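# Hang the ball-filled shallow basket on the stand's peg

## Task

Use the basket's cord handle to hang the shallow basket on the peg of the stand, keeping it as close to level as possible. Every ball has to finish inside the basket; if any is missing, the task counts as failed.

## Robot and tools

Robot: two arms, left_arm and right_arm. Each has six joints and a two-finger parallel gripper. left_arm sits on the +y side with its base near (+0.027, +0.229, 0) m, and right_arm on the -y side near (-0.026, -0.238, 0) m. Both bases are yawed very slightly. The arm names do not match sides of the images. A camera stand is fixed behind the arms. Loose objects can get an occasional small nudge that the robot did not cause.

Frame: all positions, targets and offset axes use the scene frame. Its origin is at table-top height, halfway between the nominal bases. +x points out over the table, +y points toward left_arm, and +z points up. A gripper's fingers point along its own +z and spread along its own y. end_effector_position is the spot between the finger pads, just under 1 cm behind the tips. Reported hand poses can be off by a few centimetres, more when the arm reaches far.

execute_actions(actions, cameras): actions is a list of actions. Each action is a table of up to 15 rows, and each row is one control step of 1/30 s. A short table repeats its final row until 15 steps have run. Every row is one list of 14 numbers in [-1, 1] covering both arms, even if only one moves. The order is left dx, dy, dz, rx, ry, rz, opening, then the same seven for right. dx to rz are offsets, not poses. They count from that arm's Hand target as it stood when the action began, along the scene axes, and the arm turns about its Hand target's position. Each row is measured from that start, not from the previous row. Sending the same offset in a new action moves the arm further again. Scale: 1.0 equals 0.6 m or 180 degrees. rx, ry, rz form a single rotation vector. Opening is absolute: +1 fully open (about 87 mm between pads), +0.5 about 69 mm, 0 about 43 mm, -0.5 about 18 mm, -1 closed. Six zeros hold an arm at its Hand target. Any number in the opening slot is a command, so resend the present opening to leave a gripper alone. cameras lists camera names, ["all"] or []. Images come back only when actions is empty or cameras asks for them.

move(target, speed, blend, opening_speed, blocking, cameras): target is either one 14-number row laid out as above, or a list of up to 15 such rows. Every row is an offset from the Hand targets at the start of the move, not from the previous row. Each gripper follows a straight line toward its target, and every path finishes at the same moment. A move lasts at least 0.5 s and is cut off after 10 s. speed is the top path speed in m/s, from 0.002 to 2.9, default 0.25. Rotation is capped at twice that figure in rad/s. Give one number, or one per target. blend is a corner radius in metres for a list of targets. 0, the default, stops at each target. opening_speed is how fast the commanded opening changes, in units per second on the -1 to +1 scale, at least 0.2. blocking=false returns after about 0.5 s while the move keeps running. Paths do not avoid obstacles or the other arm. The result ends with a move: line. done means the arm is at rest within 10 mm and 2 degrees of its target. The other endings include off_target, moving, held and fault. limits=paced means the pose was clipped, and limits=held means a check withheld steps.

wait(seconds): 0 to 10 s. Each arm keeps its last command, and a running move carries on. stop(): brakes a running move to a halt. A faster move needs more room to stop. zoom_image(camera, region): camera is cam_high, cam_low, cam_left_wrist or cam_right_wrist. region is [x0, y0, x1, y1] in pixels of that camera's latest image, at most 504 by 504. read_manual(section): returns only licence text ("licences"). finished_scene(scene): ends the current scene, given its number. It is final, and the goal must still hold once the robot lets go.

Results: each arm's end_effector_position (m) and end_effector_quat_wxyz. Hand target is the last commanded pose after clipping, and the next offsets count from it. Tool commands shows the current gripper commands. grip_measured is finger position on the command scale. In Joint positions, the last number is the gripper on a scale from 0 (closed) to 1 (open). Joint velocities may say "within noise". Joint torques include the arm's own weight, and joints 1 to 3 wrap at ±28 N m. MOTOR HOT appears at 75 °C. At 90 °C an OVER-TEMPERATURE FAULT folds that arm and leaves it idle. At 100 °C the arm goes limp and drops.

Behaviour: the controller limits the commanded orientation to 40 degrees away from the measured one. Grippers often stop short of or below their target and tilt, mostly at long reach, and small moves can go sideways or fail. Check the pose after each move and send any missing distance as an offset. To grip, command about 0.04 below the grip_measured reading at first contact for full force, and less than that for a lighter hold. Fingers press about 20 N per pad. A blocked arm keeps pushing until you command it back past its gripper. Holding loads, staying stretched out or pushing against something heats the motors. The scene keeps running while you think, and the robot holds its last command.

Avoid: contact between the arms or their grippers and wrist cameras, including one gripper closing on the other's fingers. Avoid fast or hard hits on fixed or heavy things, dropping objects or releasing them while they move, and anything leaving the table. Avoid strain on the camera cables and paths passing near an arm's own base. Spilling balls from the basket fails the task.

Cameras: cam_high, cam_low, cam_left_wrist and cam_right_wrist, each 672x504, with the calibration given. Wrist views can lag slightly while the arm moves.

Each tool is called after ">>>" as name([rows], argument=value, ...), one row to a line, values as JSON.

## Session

>>> execute_actions(actions=[])

>>> zoom_image(camera="cam_high", region=[230, 140, 510, 350])

>>> zoom_image(camera="cam_low", region=[280, 130, 500, 300])

Scene clock: 0.00 s.
left_arm: end_effector_position=(+0.3318, +0.0603, +0.2361) grip_measured=+1.000 end_effector_quat_wxyz=(+0.542, +0.257, +0.748, -0.285) | right_arm: end_effector_position=(+0.3008, -0.1468, +0.1264) grip_measured=+0.962 end_effector_quat_wxyz=(+0.577, -0.099, +0.773, +0.246)
Joint positions: left_arm=[-0.274 1.023 0.794 -0.071 0.554 0.008 1] | right_arm=[0.02 1.115 0.337 0.529 -0.52 0.15 0.981]
Joint velocities: within noise
Joint torques (N m): no reading
Heat: left arm: 30 °C; right arm: 36 °C.
Hand target: left_arm +0.3321, +0.0602, +0.2408; +0.546, +0.258, +0.745, -0.284 | right_arm +0.3011, -0.1466, +0.1278; +0.577, -0.100, +0.773, +0.246
Tool commands: left_gripper/opening=+1.0 right_gripper/opening=+1.0
camera_calibration:
cam_left_wrist: T_world_to_cam=[[-0.675853, -0.720205, 0.156613, 0.228159], [-0.708928, 0.577109, -0.405422, 0.315666], [0.201604, -0.385033, -0.900614, 0.312536], [0, 0, 0, 1]] pos_world=[0.314978, 0.102485, 0.373719]
cam_right_wrist: T_world_to_cam=[[0.435298, -0.859405, -0.268213, -0.224504], [-0.852496, -0.297699, -0.429681, 0.287682], [0.289423, 0.41569, -0.862228, 0.226302], [0, 0, 0, 1]] pos_world=[0.277477, -0.201369, 0.258521]

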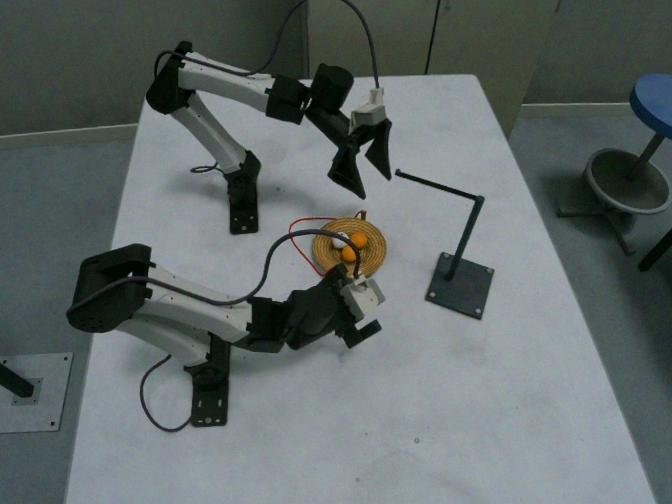

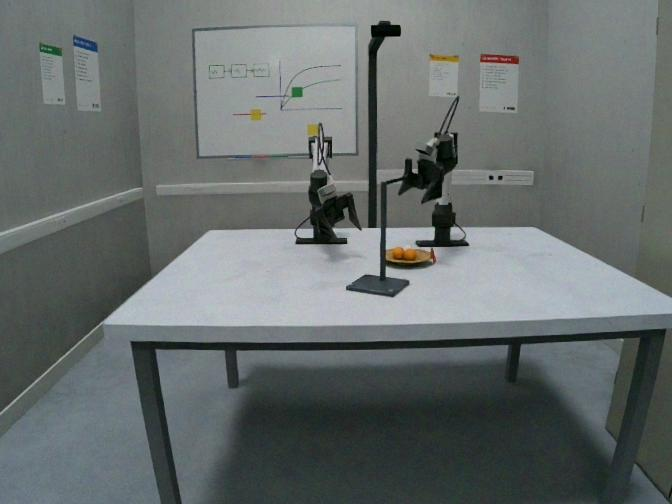

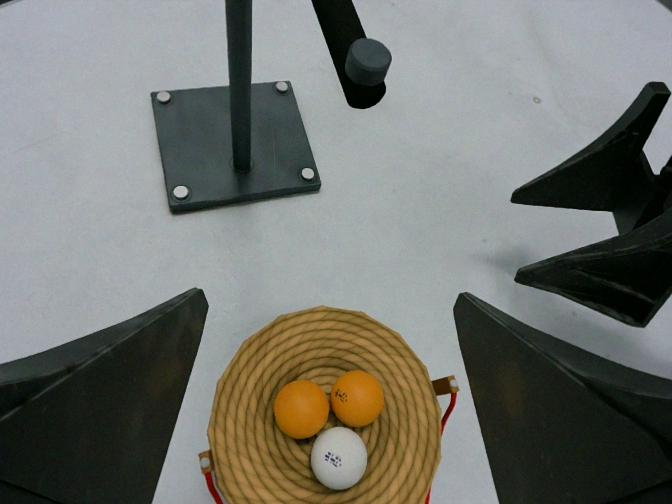

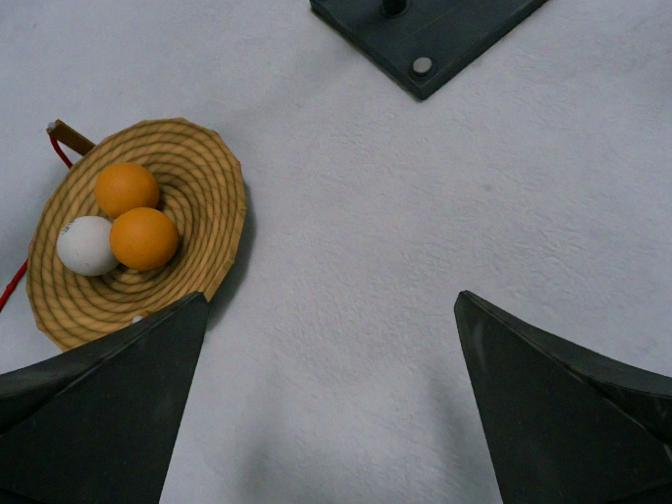

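Scaled by 1.800 from the camera's 672x504 image, which has a finer 960x720 frame.

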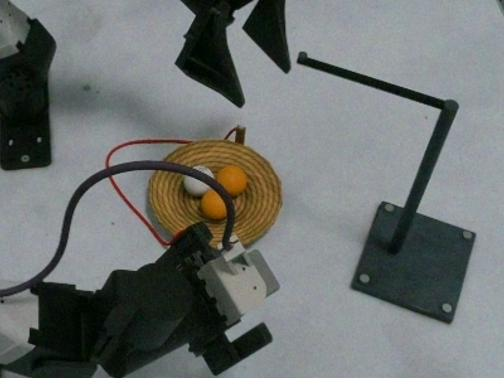

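Scaled by 2.291 from the camera's 672x504 image, which has a finer 960x720 frame.

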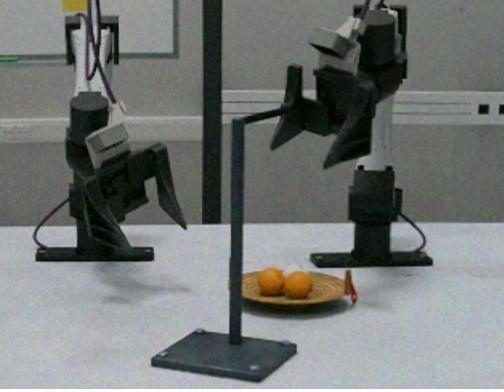

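>>> move([
  [0,0,0.13,0,0,0,1,0,0,0.13,0,0,0,1],
  [-0.1,0.2,0.17,0,0,0,1,-0.1,-0.4,0.1,0,0,0,1],
  [-0.12,0.25,0.15,0,0,0,0,-0.105,-0.55,0.05,0,0,0,0],
], blend=[0.03,0.03,0], speed=0.15, cameras=["all"])

Scene clock: 28.03 s.
left_arm: end_effector_position=(+0.2584, +0.2091, +0.3244) grip_measured=+0.000 end_effector_quat_wxyz=(+0.540, +0.255, +0.750, -0.284) | right_arm: end_effector_position=(+0.2370, -0.4761, +0.1596) grip_measured=+0.000 end_effector_quat_wxyz=(+0.578, -0.089, +0.782, +0.215)
Joint positions: left_arm=[0.633 1.166 1.434 -1.505 1.297 1.068 0.5] | right_arm=[-1.177 1.97 1.541 -1.525 -1.311 -1.723 0.5]
Joint torques (N m): left_arm=[0.68 -0.79 7.54 0.81 0.72 0.26] | right_arm=[-0.13 -6.42 7.58 -0.75 -0.38 -0.18]
Heat: left arm: 36 °C; right arm: 39 °C.
Hand target: left_arm +0.2601, +0.2102, +0.3308; +0.546, +0.258, +0.745, -0.284 | right_arm +0.2381, -0.4766, +0.1577; +0.577, -0.100, +0.773, +0.246
Off the commanded pose: left_arm 0.007 m, 1 deg | right_arm 0.002 m, 4 deg.
joint sent to its limit (right arm) — joint 4 (wrist pitch), lower limit. The joint targets are off in orientation, not in position.
move: off_target (right_arm); target 3's new opening was sent with right_arm's hand 0.002 m and 4 deg from that target
camera_calibration:
cam_left_wrist: T_world_to_cam=[[-0.671911, -0.723034, 0.160494, 0.270183], [-0.713821, 0.574421, -0.400625, 0.213808], [0.197474, -0.383748, -0.902076, 0.465283], [0, 0, 0, 1]] pos_world=[0.242279, 0.251087, 0.462015]
cam_right_wrist: T_world_to_cam=[[0.386678, -0.89131, -0.23674, -0.479536], [-0.870577, -0.2681, -0.412575, 0.165277], [0.304262, 0.365634, -0.879623, 0.385689], [0, 0, 0, 1]] pos_world=[0.211962, -0.524126, 0.293924]

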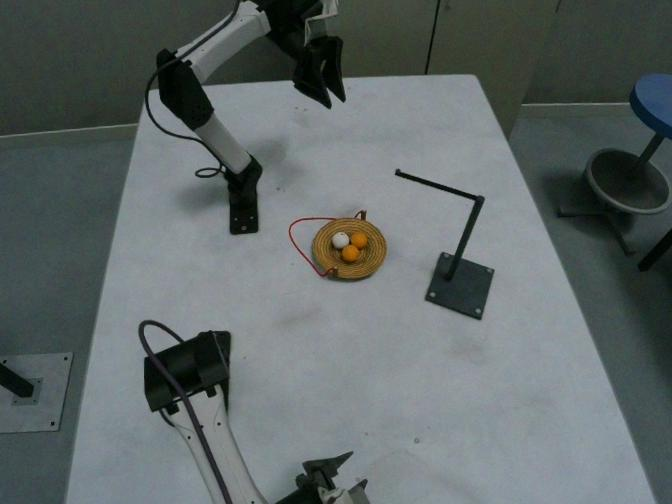

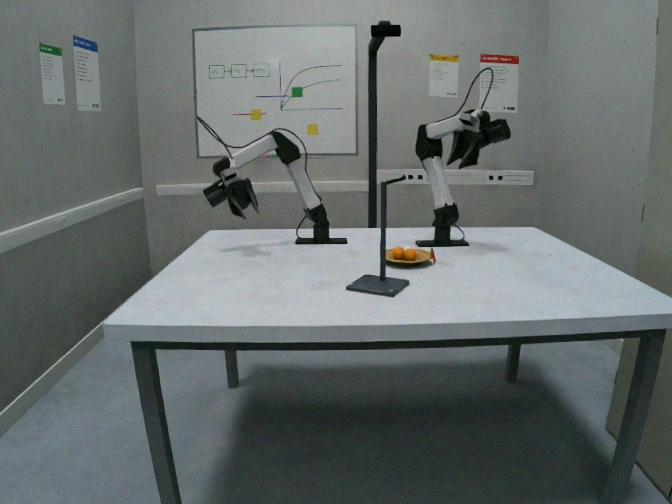

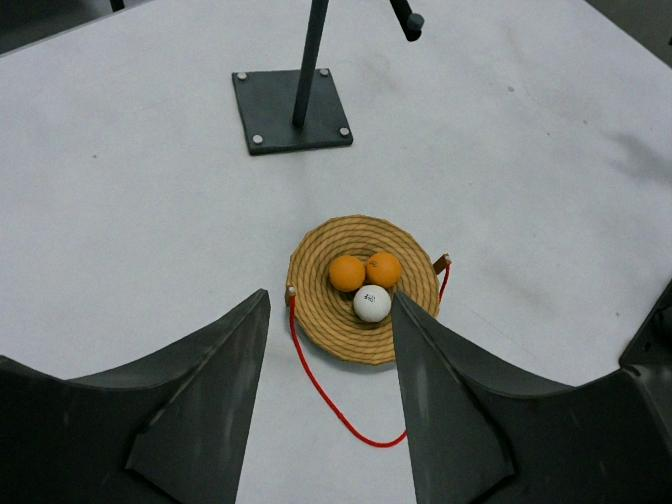

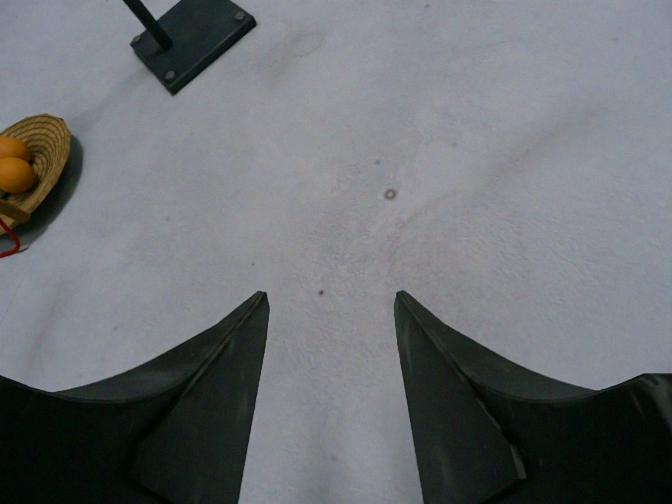

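>>> zoom_image(camera="cam_high", region=[270, 190, 410, 295])

>>> zoom_image(camera="cam_high", region=[380, 150, 520, 255])

>>> zoom_image(camera="cam_low", region=[340, 150, 480, 255])

Scaled by 3.600 from the camera's 672x504 image, which has a finer 960x720 frame.

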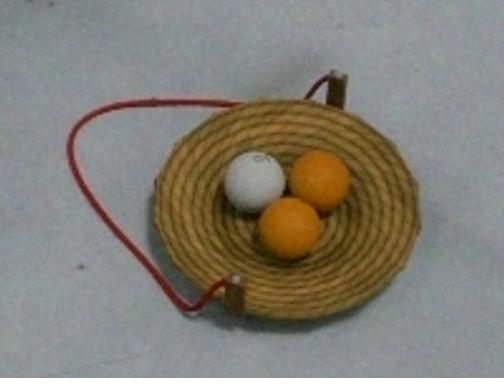

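Scaled by 3.600 from the camera's 672x504 image, which has a finer 960x720 frame.

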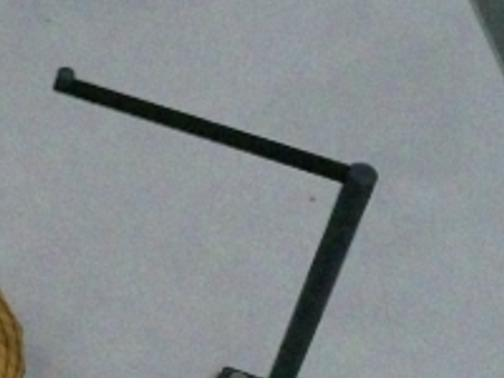

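Scaled by 3.600 from the camera's 672x504 image, which has a finer 960x720 frame.

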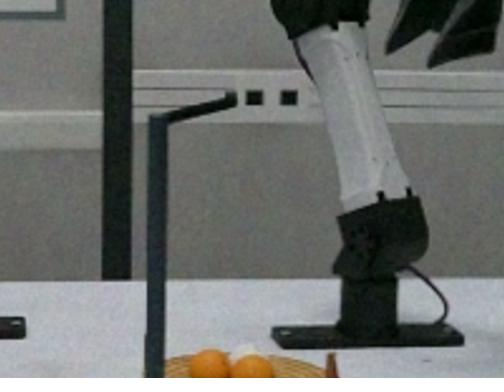

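>>> move([
  [-0.185,-0.129,-0.185,0.5073,0.1334,-0.2653,-0.1,0,0,0,0,0,0,0],
  [-0.185,-0.129,-0.385,0.5073,0.1334,-0.2653,-0.1,0,0,0,0,0,0,0],
], blend=[0.03,0], speed=0.2, cameras=["all"])

Scene clock: 99.70 s.
left_arm: end_effector_position=(+0.1488, +0.1319, +0.1051) grip_measured=-0.100 end_effector_quat_wxyz=(-0.078, +0.753, +0.646, +0.098) | right_arm: end_effector_position=(+0.2370, -0.4761, +0.1596) grip_measured=+0.000 end_effector_quat_wxyz=(+0.578, -0.089, +0.782, +0.215)
Joint positions: left_arm=[-1.069 1.396 1.013 -1.377 -0.166 0.674 0.45] | right_arm=[-1.177 1.97 1.541 -1.525 -1.311 -1.723 0.5]
Joint torques (N m): left_arm=[0.87 -2.74 4.49 0.18 -0.02 0.03] | right_arm=[0.12 -6.8 7.46 -0.8 -0.41 -0.21]
Heat: left arm: 40 °C; right arm: 41 °C.
Hand target: left_arm +0.1491, +0.1327, +0.0998; -0.085, +0.748, +0.651, +0.098 | right_arm +0.2381, -0.4766, +0.1577; +0.577, -0.099, +0.773, +0.246
Off the commanded pose: left_arm 0.005 m, 1 deg | right_arm 0.002 m, 4 deg.
joint sent to its limit (right arm) — joint 4 (wrist pitch), lower limit. The joint targets are off in orientation, not in position.
move: off_target (right_arm)
camera_calibration:
cam_left_wrist: T_world_to_cam=[[-0.988976, 0.144941, -0.0303004, 0.128754], [0.0333785, 0.417577, 0.908028, -0.135968], [0.144264, 0.897007, -0.417812, 0.0476183], [0, 0, 0, 1]] pos_world=[0.125003, -0.00459872, 0.147259]
cam_right_wrist: T_world_to_cam=[[0.386678, -0.89131, -0.23674, -0.479536], [-0.870577, -0.2681, -0.412575, 0.165277], [0.304262, 0.365634, -0.879623, 0.385689], [0, 0, 0, 1]] pos_world=[0.211962, -0.524126, 0.293924]

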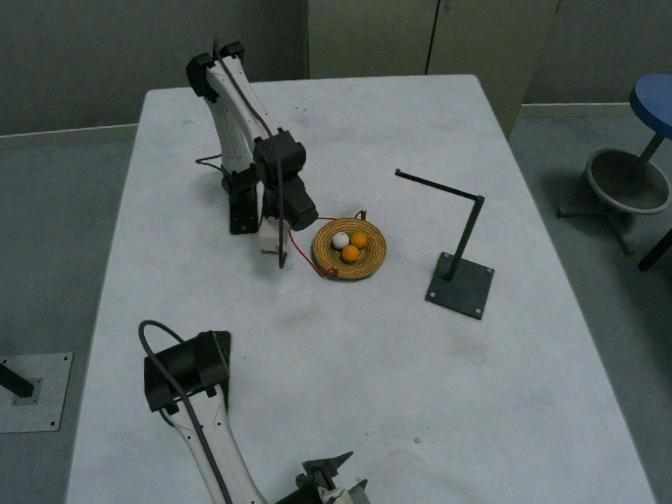

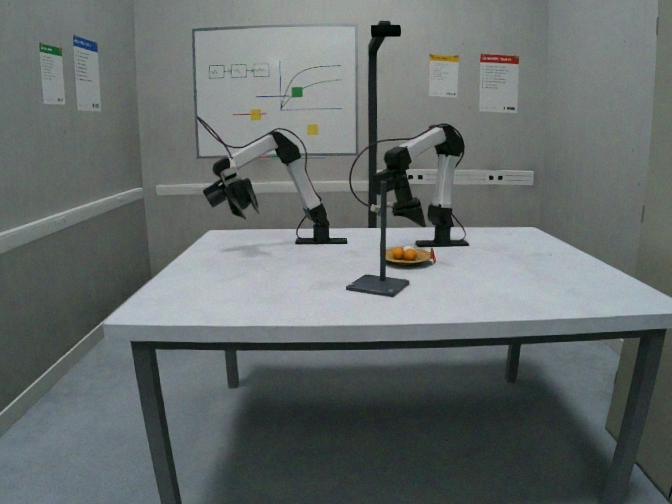

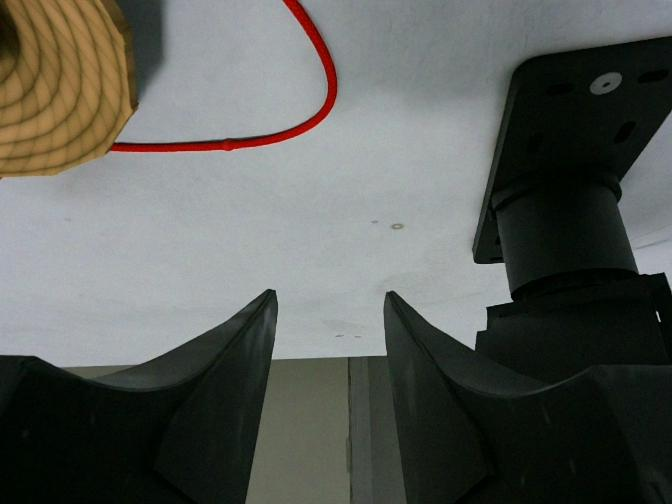

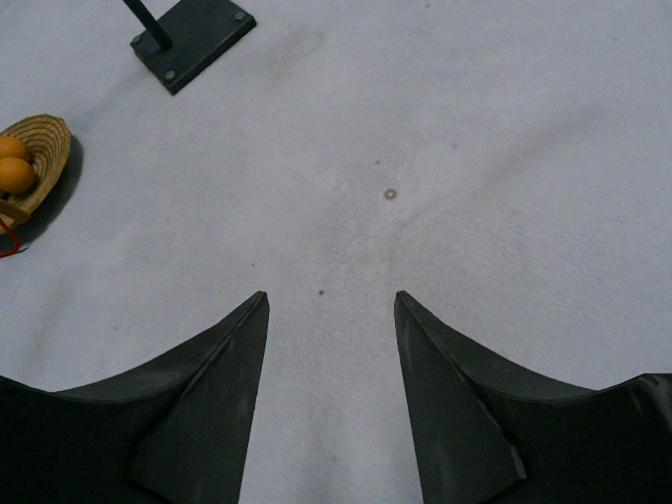

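>>> move(target=[0.001,0.006,-0.155,0,0,0,-0.2,0,0,0,0,0,0,0], speed=0.08, cameras=["cam_left_wrist","cam_high"])

>>> zoom_image(camera="cam_left_wrist", region=[240, 200, 430, 340])

Scene clock: 108.30 s.
left_arm: end_effector_position=(+0.1497, +0.1340, +0.0117) grip_measured=-0.200 end_effector_quat_wxyz=(-0.079, +0.749, +0.650, +0.097) | right_arm: end_effector_position=(+0.2370, -0.4761, +0.1596) grip_measured=+0.000 end_effector_quat_wxyz=(+0.578, -0.089, +0.782, +0.215)
Joint positions: left_arm=[-1.057 1.529 0.732 -0.964 -0.166 0.674 0.4] | right_arm=[-1.177 1.97 1.541 -1.525 -1.311 -1.723 0.5]
Joint torques (N m): left_arm=[0.81 -3.1 3.85 0.2 -0.04 0.16] | right_arm=[-0.17 -6.72 7.51 -0.77 -0.38 -0.18]
Heat: left arm: 40 °C; right arm: 41 °C.
Hand target: left_arm +0.1496, +0.1364, +0.0068; -0.085, +0.748, +0.651, +0.098 | right_arm +0.2381, -0.4766, +0.1577; +0.577, -0.099, +0.773, +0.246
Off the commanded pose: left_arm 0.005 m, 1 deg | right_arm 0.002 m, 4 deg.
joint sent to its limit (right arm) — joint 4 (wrist pitch), lower limit. The joint targets are off in orientation, not in position.
move: off_target (right_arm)
camera_calibration:
cam_left_wrist: T_world_to_cam=[[-0.990673, 0.132812, -0.0304716, 0.128318], [0.028147, 0.418256, 0.907893, -0.0513144], [0.133324, 0.898567, -0.418094, 0.00803872], [0, 0, 0, 1]] pos_world=[0.127494, -0.00280286, 0.053859]
Images, in order (width x height): cam_high 672x504, cam_left_wrist 672x504.

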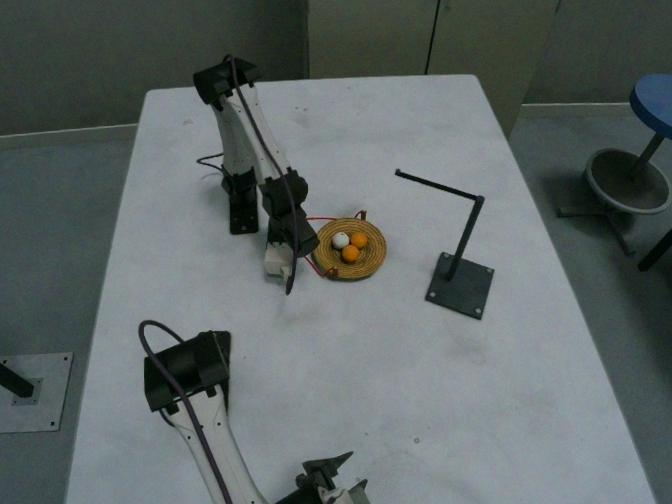

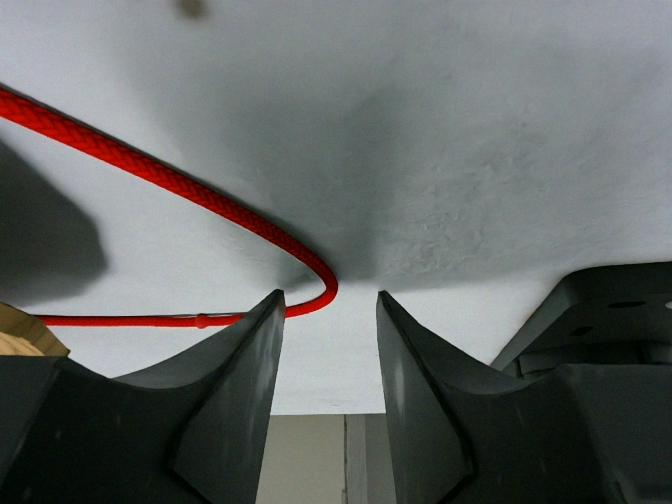

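Scaled by 2.653 from the camera's 672x504 image, which has a finer 960x720 frame.

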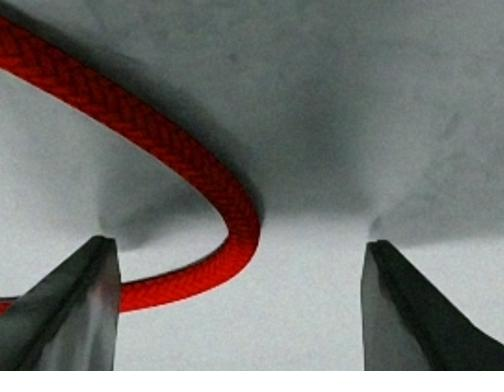

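>>> move(target=[0,0.003,0,0,0,0,-1,0,0,0,0,0,0,0], speed=0.05, opening_speed=0.8, cameras=["cam_left_wrist"])

>>> zoom_image(camera="cam_left_wrist", region=[240, 200, 430, 340])

Scene clock: 116.77 s.
left_arm: end_effector_position=(+0.1504, +0.1352, +0.0120) grip_measured=-0.978 end_effector_quat_wxyz=(-0.080, +0.748, +0.652, +0.099) | right_arm: end_effector_position=(+0.2370, -0.4761, +0.1596) grip_measured=+0.000 end_effector_quat_wxyz=(+0.578, -0.089, +0.782, +0.215)
Joint positions: left_arm=[-1.052 1.529 0.732 -0.966 -0.169 0.674 0.011] | right_arm=[-1.177 1.97 1.541 -1.525 -1.311 -1.723 0.5]
Joint torques (N m): left_arm=[0.81 -3.62 3.37 0.23 -0.02 0.2] | right_arm=[0.03 -6.68 7.71 -0.76 -0.43 -0.08]
Heat: left arm: 39 °C; right arm: 41 °C.
Hand target: left_arm +0.1497, +0.1382, +0.0068; -0.085, +0.748, +0.651, +0.098 | right_arm +0.2381, -0.4766, +0.1577; +0.577, -0.099, +0.773, +0.246
Off the commanded pose: left_arm 0.006 m, 1 deg | right_arm 0.002 m, 4 deg.
joint sent to its limit (right arm) — joint 4 (wrist pitch), lower limit. The joint targets are off in orientation, not in position.
move: off_target (right_arm)
camera_calibration:
cam_left_wrist: T_world_to_cam=[[-0.991122, 0.129079, -0.0318592, 0.129492], [0.0248537, 0.415283, 0.909353, -0.0512481], [0.130609, 0.900488, -0.414804, 0.00707084], [0, 0, 0, 1]] pos_world=[0.128693, -0.00179951, 0.0536611]
Images, in order (width x height): cam_left_wrist 672x504.

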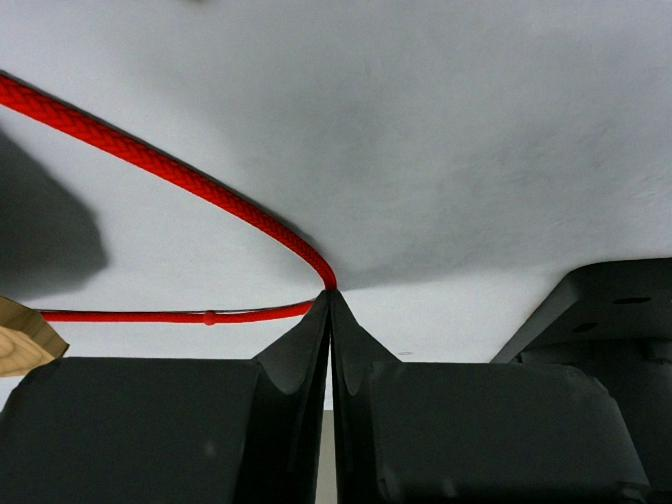

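Scaled by 2.653 from the camera's 672x504 image, which has a finer 960x720 frame.

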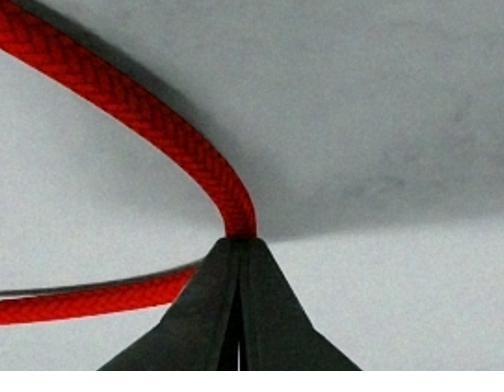

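>>> move([
  [0,0,0,0,0,0,-0.5,0,0,0,0,0,0,0],
  [0,0,-0.013,0,0,0,-0.5,0,0,0,0,0,0,0],
  [0,0,-0.013,0,0,0,-1,0,0,0,0,0,0,0],
], speed=0.04, opening_speed=0.8, cameras=["cam_left_wrist"])

>>> zoom_image(camera="cam_left_wrist", region=[240, 200, 430, 340])

Scene clock: 130.10 s.
left_arm: end_effector_position=(+0.1529, +0.1352, +0.0091) grip_measured=-0.887 end_effector_quat_wxyz=(-0.073, +0.748, +0.651, +0.104) | right_arm: end_effector_position=(+0.2370, -0.4761, +0.1596) grip_measured=+0.000 end_effector_quat_wxyz=(+0.578, -0.089, +0.782, +0.215)
Joint positions: left_arm=[-1.052 1.531 0.72 -0.942 -0.182 0.675 0.056] | right_arm=[-1.177 1.97 1.541 -1.525 -1.311 -1.723 0.5]
Joint torques (N m): left_arm=[0.81 -2.18 2.91 0.36 0.11 0.19] | right_arm=[0.01 -6.79 7.32 -0.83 -0.39 -0.2]
Heat: left arm: 38 °C; right arm: 42 °C.
Hand target: left_arm +0.1496, +0.1382, -0.0009; -0.085, +0.748, +0.651, +0.098 | right_arm +0.2381, -0.4766, +0.1577; +0.577, -0.099, +0.773, +0.246
Off the commanded pose: left_arm 0.011 m, 2 deg | right_arm 0.002 m, 4 deg.
joint sent to its limit (right arm) — joint 4 (wrist pitch), lower limit. The joint targets are off in orientation, not in position.
move: off_target (left_arm, right_arm); target 3's new opening was sent with left_arm's hand 0.011 m and 1 deg from that target
camera_calibration:
cam_left_wrist: T_world_to_cam=[[-0.990035, 0.132393, -0.0479789, 0.131468], [0.0117984, 0.417502, 0.9086, -0.0469818], [0.140324, 0.89898, -0.414904, 0.0042397], [0, 0, 0, 1]] pos_world=[0.130117, -0.00160186, 0.0507544]
Images, in order (width x height): cam_left_wrist 672x504.

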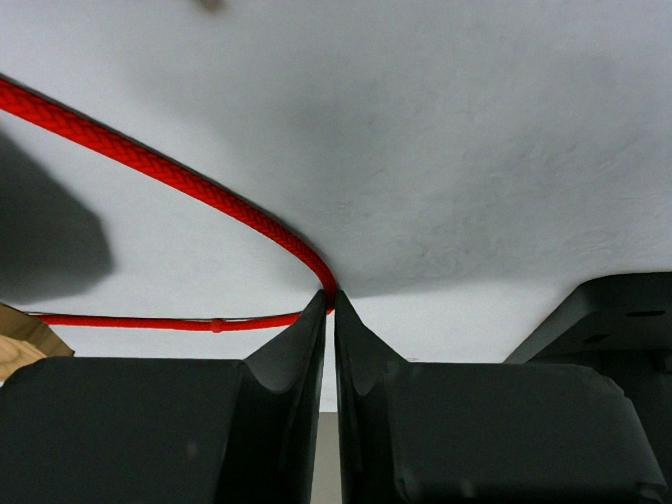

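Scaled by 2.653 from the camera's 672x504 image, which has a finer 960x720 frame.

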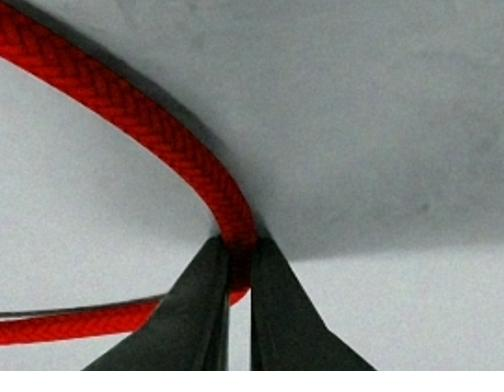

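>>> move([
  [0.026,-0.017,0.168,-0.056,-0.041,-0.057,-1,0,0,0,0,0,0,0],
  [0.117,-0.064,0.335,-0.1112,-0.0822,-0.1134,-1,0,0,0,0,0,0,0],
  [0.226,-0.125,0.427,-0.1487,-0.2162,-0.1272,-1,0,0,0,0,0,0,0],
], blend=[0.03,0.03,0], speed=[0.12,0.12,0.1], cameras=["all"])

Scene clock: 157.20 s.
left_arm: end_effector_position=(+0.2837, +0.0585, +0.2513) grip_measured=-0.887 end_effector_quat_wxyz=(+0.317, +0.789, +0.489, +0.193) | right_arm: end_effector_position=(+0.2370, -0.4761, +0.1596) grip_measured=+0.000 end_effector_quat_wxyz=(+0.578, -0.089, +0.782, +0.215)
Joint positions: left_arm=[-0.903 1.153 1.233 -0.931 -0.272 1.266 0.056] | right_arm=[-1.177 1.97 1.541 -1.525 -1.311 -1.723 0.5]
Joint torques (N m): left_arm=[0.81 -4.71 5.46 1.94 -0.2 0.15] | right_arm=[-0.05 -6.74 7.68 -0.71 -0.37 -0.11]
Heat: left arm: 38 °C; right arm: 42 °C.
Hand target: left_arm +0.2853, +0.0632, +0.2551; +0.325, +0.784, +0.489, +0.203 | right_arm +0.2381, -0.4766, +0.1577; +0.577, -0.099, +0.773, +0.246
Off the commanded pose: left_arm 0.006 m, 2 deg | right_arm 0.002 m, 4 deg.
joint sent to its limit (right arm) — joint 4 (wrist pitch), lower limit. The joint targets are off in orientation, not in position.
move: off_target (right_arm)
camera_calibration:
cam_left_wrist: T_world_to_cam=[[-0.644096, 0.301333, -0.703092, 0.339257], [-0.210813, 0.813622, 0.541828, -0.104498], [0.735322, 0.49721, -0.460526, 0.0214568], [0, 0, 0, 1]] pos_world=[0.180707, -0.027876, 0.30503]
cam_right_wrist: T_world_to_cam=[[0.386678, -0.89131, -0.23674, -0.479536], [-0.870577, -0.2681, -0.412575, 0.165277], [0.304262, 0.365634, -0.879623, 0.385689], [0, 0, 0, 1]] pos_world=[0.211962, -0.524126, 0.293924]

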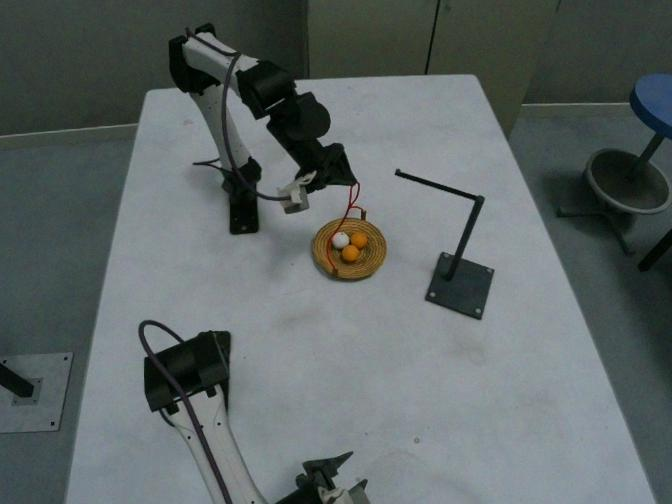

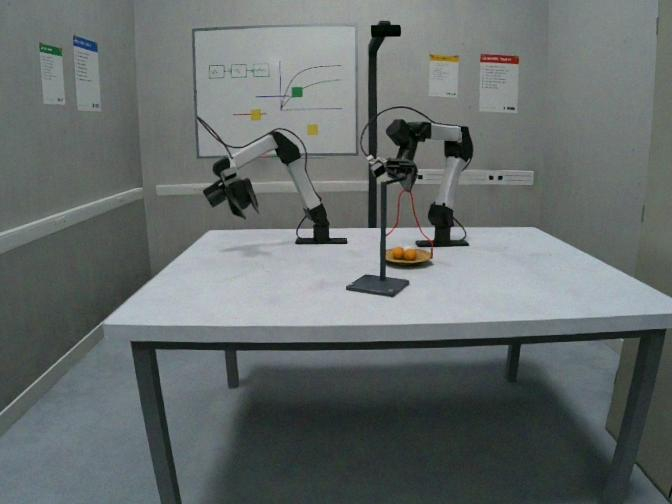

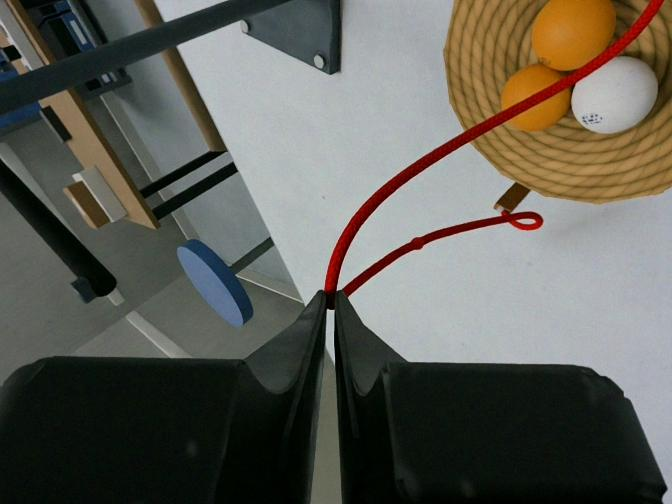

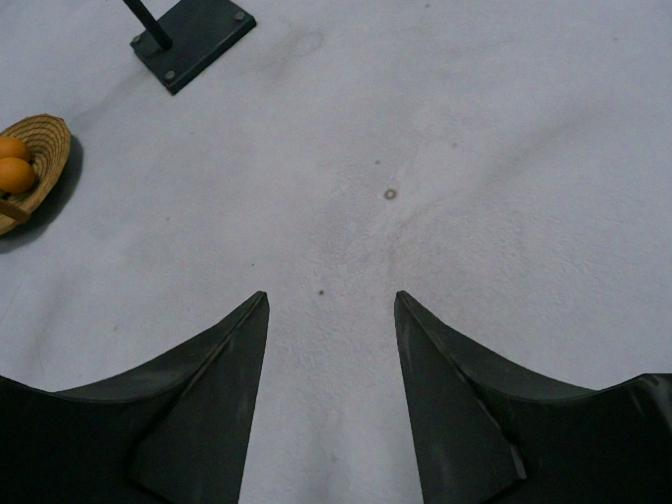

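>>> move(target=[0.0,-0.007,0.13,0,0,0,-1,0,0,0,0,0,0,0], speed=0.045, cameras=["cam_high","cam_low"])

>>> zoom_image(camera="cam_low", region=[340, 140, 480, 290])

>>> zoom_image(camera="cam_high", region=[300, 130, 440, 270])

Scene clock: 165.40 s.
left_arm: end_effector_position=(+0.2817, +0.0614, +0.3220) grip_measured=-0.888 end_effector_quat_wxyz=(+0.313, +0.791, +0.489, +0.193) | right_arm: end_effector_position=(+0.2370, -0.4761, +0.1596) grip_measured=+0.000 end_effector_quat_wxyz=(+0.578, -0.089, +0.782, +0.215)
Joint positions: left_arm=[-0.903 1.267 1.618 -1.211 -0.274 1.266 0.056] | right_arm=[-1.177 1.97 1.541 -1.525 -1.311 -1.723 0.5]
Joint torques (N m): left_arm=[-0.27 -2.39 8.57 1.84 -0.27 0.03] | right_arm=[0.09 -6.57 7.6 -0.85 -0.37 -0.14]
Heat: left arm: 38 °C; right arm: 42 °C.
Hand target: left_arm +0.2852, +0.0590, +0.3332; +0.325, +0.784, +0.489, +0.203 | right_arm +0.2381, -0.4766, +0.1577; +0.577, -0.099, +0.773, +0.246
Off the commanded pose: left_arm 0.012 m, 2 deg | right_arm 0.002 m, 4 deg.
joint sent to its limit (right arm) — joint 4 (wrist pitch), lower limit. The joint targets are off in orientation, not in position.
move: off_target (left_arm, right_arm)
Images, in order (width x height): cam_high 672x504, cam_low 672x504.

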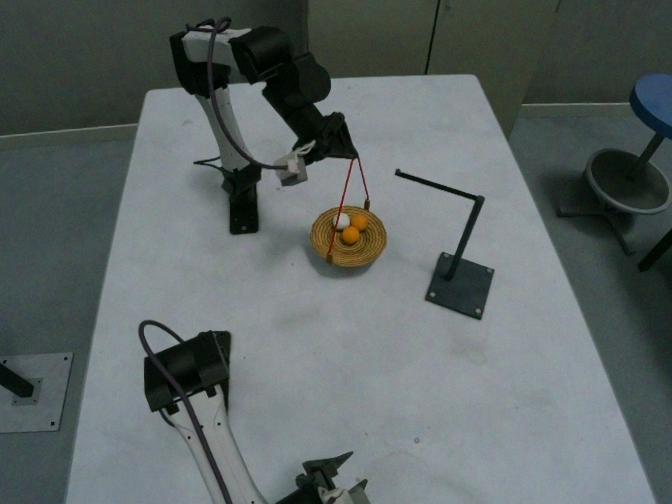

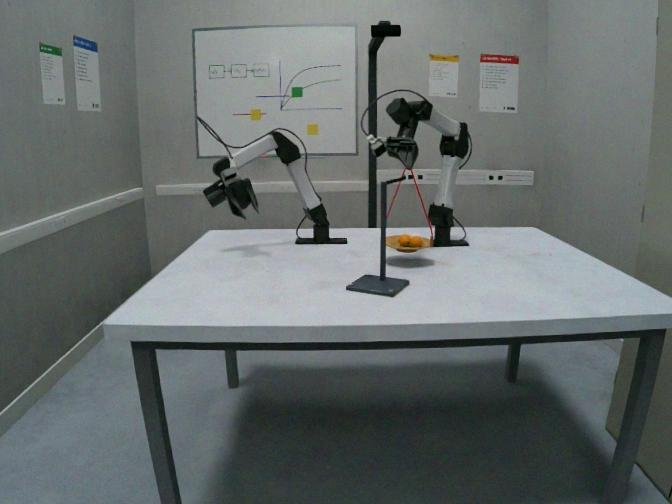

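Scaled by 3.360 from the camera's 672x504 image, which has a finer 960x720 frame.

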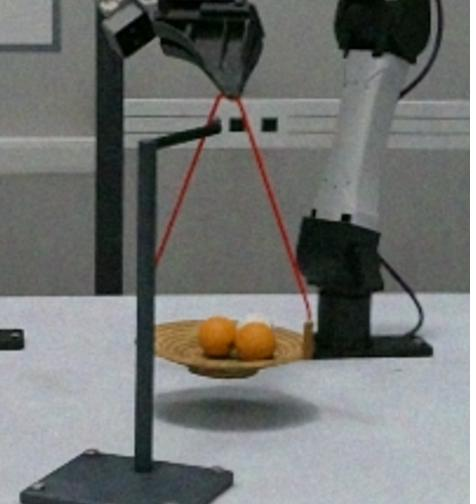

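Scaled by 3.600 from the camera's 672x504 image, which has a finer 960x720 frame.

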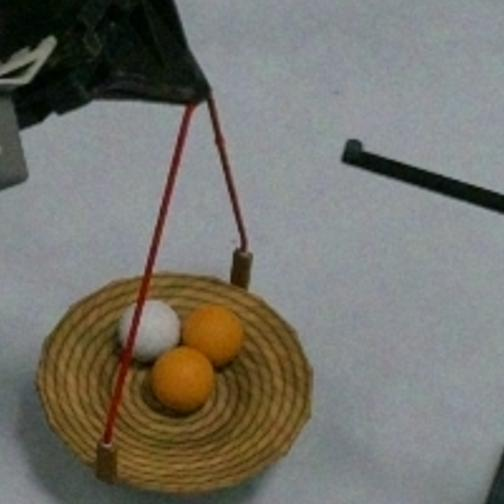

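>>> move([
  [0.01,0,0.055,0,0,0,-1,0,0,0,0,0,0,0],
  [0.09,-0.005,0.055,0,0,0,-1,0,0,0,0,0,0,0],
], speed=0.06, blend=[0.01,0], cameras=["all"])

>>> zoom_image(camera="cam_low", region=[360, 140, 460, 215])

>>> zoom_image(camera="cam_high", region=[330, 120, 450, 210])

Scene clock: 175.87 s.
left_arm: end_effector_position=(+0.3309, +0.0614, +0.3533) grip_measured=-0.888 end_effector_quat_wxyz=(+0.302, +0.791, +0.495, +0.195) | right_arm: end_effector_position=(+0.2370, -0.4761, +0.1596) grip_measured=+0.000 end_effector_quat_wxyz=(+0.578, -0.089, +0.782, +0.215)
Joint positions: left_arm=[-0.75 1.478 1.939 -1.315 -0.184 1.377 0.056] | right_arm=[-1.177 1.97 1.541 -1.525 -1.311 -1.723 0.5]
Joint torques (N m): left_arm=[0.66 -3.93 8.12 2.12 0.01 0.18] | right_arm=[-0.14 -6.57 7.43 -0.77 -0.4 -0.23]
Heat: left arm: 41 °C; right arm: 42 °C.
Hand target: left_arm +0.3392, +0.0560, +0.3662; +0.325, +0.784, +0.489, +0.203 | right_arm +0.2381, -0.4766, +0.1577; +0.577, -0.099, +0.773, +0.246
Off the commanded pose: left_arm 0.016 m, 3 deg | right_arm 0.002 m, 4 deg.
joint sent to its limit (right arm) — joint 4 (wrist pitch), lower limit. The joint targets are off in orientation, not in position.
move: off_target (left_arm, right_arm)
camera_calibration:
cam_left_wrist: T_world_to_cam=[[-0.660165, 0.309439, -0.68442, 0.438668], [-0.21277, 0.796835, 0.565493, -0.158773], [0.720355, 0.518943, -0.460203, 0.0358539], [0, 0, 0, 1]] pos_world=[0.229983, -0.0278305, 0.406518]
cam_right_wrist: T_world_to_cam=[[0.386678, -0.89131, -0.23674, -0.479536], [-0.870577, -0.2681, -0.412575, 0.165277], [0.304262, 0.365634, -0.879623, 0.385689], [0, 0, 0, 1]] pos_world=[0.211962, -0.524126, 0.293924]

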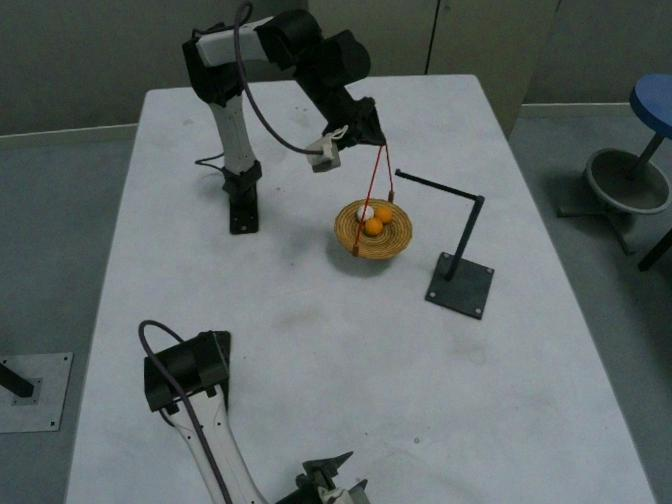

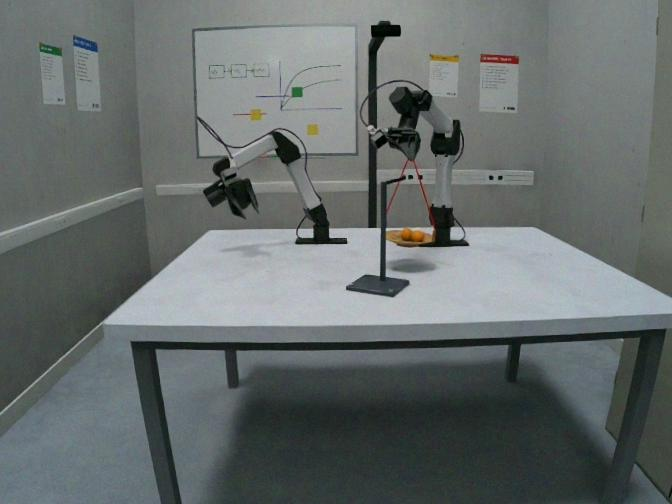

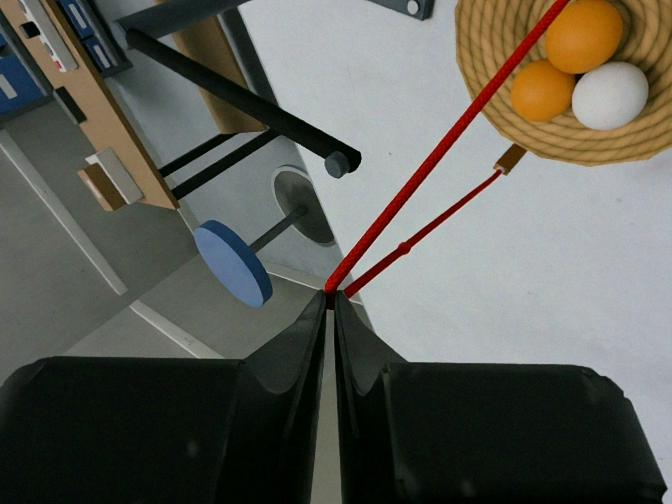

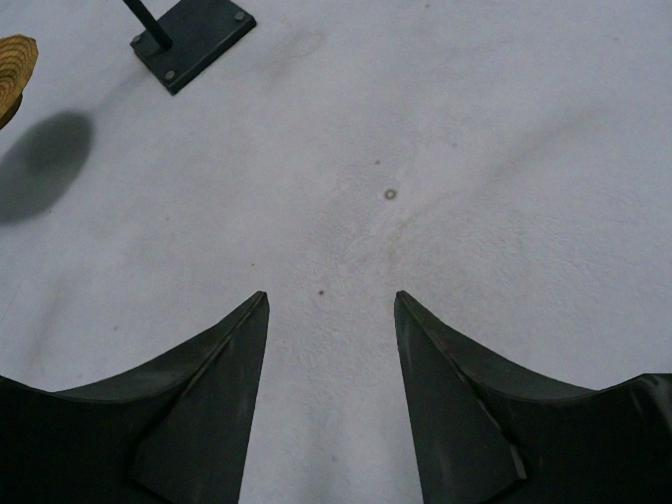

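Scaled by 5.040 from the camera's 672x504 image, which has a finer 960x720 frame.

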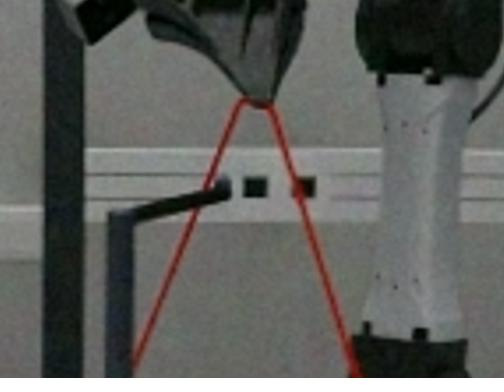

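Scaled by 4.200 from the camera's 672x504 image, which has a finer 960x720 frame.

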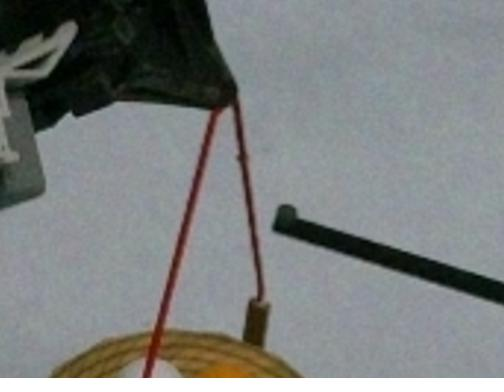

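>>> move(target=[0.038,-0.037,0,0,0,0,-1,0,0,0,0,0,0,0], speed=0.05, cameras=["cam_high","cam_low","cam_left_wrist"])

>>> zoom_image(camera="cam_low", region=[360, 140, 460, 215])

>>> zoom_image(camera="cam_high", region=[340, 120, 460, 210])

Scene clock: 197.37 s.
left_arm: end_effector_position=(+0.3547, +0.0406, +0.3545) grip_measured=-0.888 end_effector_quat_wxyz=(+0.303, +0.791, +0.495, +0.195) | right_arm: end_effector_position=(+0.2370, -0.4761, +0.1596) grip_measured=+0.000 end_effector_quat_wxyz=(+0.578, -0.089, +0.782, +0.215)
Joint positions: left_arm=[-0.75 1.595 2.054 -1.31 -0.184 1.377 0.056] | right_arm=[-1.177 1.97 1.541 -1.525 -1.311 -1.723 0.5]
Joint torques (N m): left_arm=[0.12 -4.93 8.17 2.1 -0.04 0.12] | right_arm=[-0.17 -6.45 7.69 -0.74 -0.42 -0.19]
Heat: left arm: 43 °C; right arm: 43 °C.
Hand target: left_arm +0.3621, +0.0338, +0.3662; +0.325, +0.784, +0.489, +0.203 | right_arm +0.2381, -0.4766, +0.1577; +0.577, -0.099, +0.773, +0.246
Off the commanded pose: left_arm 0.015 m, 3 deg | right_arm 0.002 m, 4 deg.
joint sent to its limit (right arm) — joint 4 (wrist pitch), lower limit. The joint targets are off in orientation, not in position.
move: off_target (left_arm, right_arm)
camera_calibration:
cam_left_wrist: T_world_to_cam=[[-0.658234, 0.308277, -0.686799, 0.461969], [-0.213786, 0.798203, 0.563176, -0.136644], [0.721819, 0.51753, -0.459499, 0.0293489], [0, 0, 0, 1]] pos_world=[0.253687, -0.048534, 0.40772]
Images, in order (width x height): cam_high 672x504, cam_low 672x504, cam_left_wrist 672x504.

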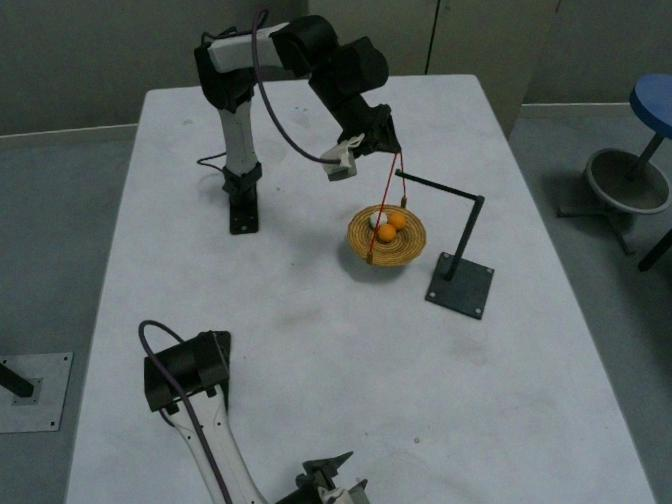

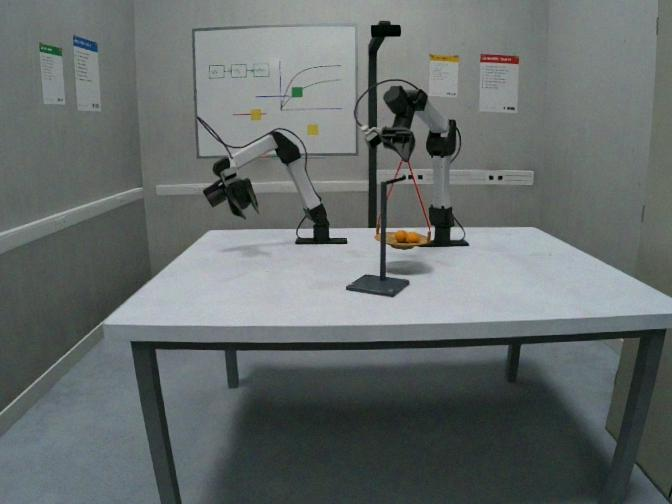

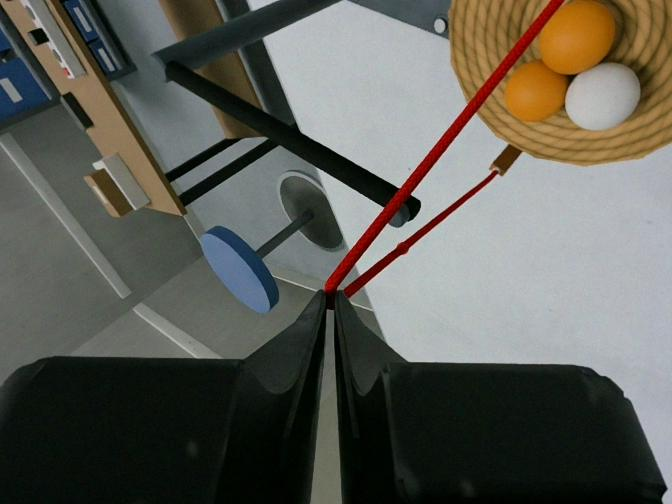

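Scaled by 5.040 from the camera's 672x504 image, which has a finer 960x720 frame.

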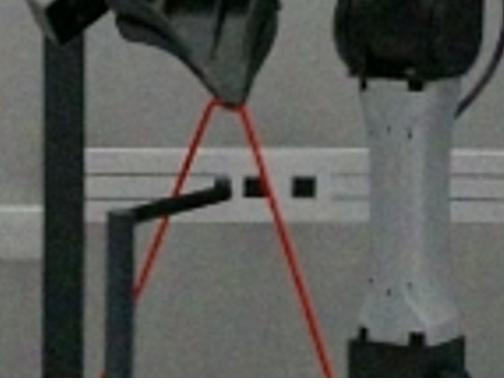

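Scaled by 4.200 from the camera's 672x504 image, which has a finer 960x720 frame.

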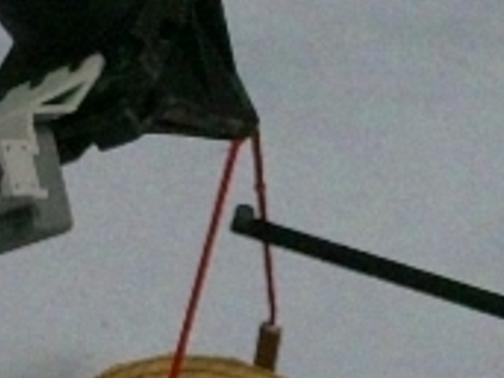

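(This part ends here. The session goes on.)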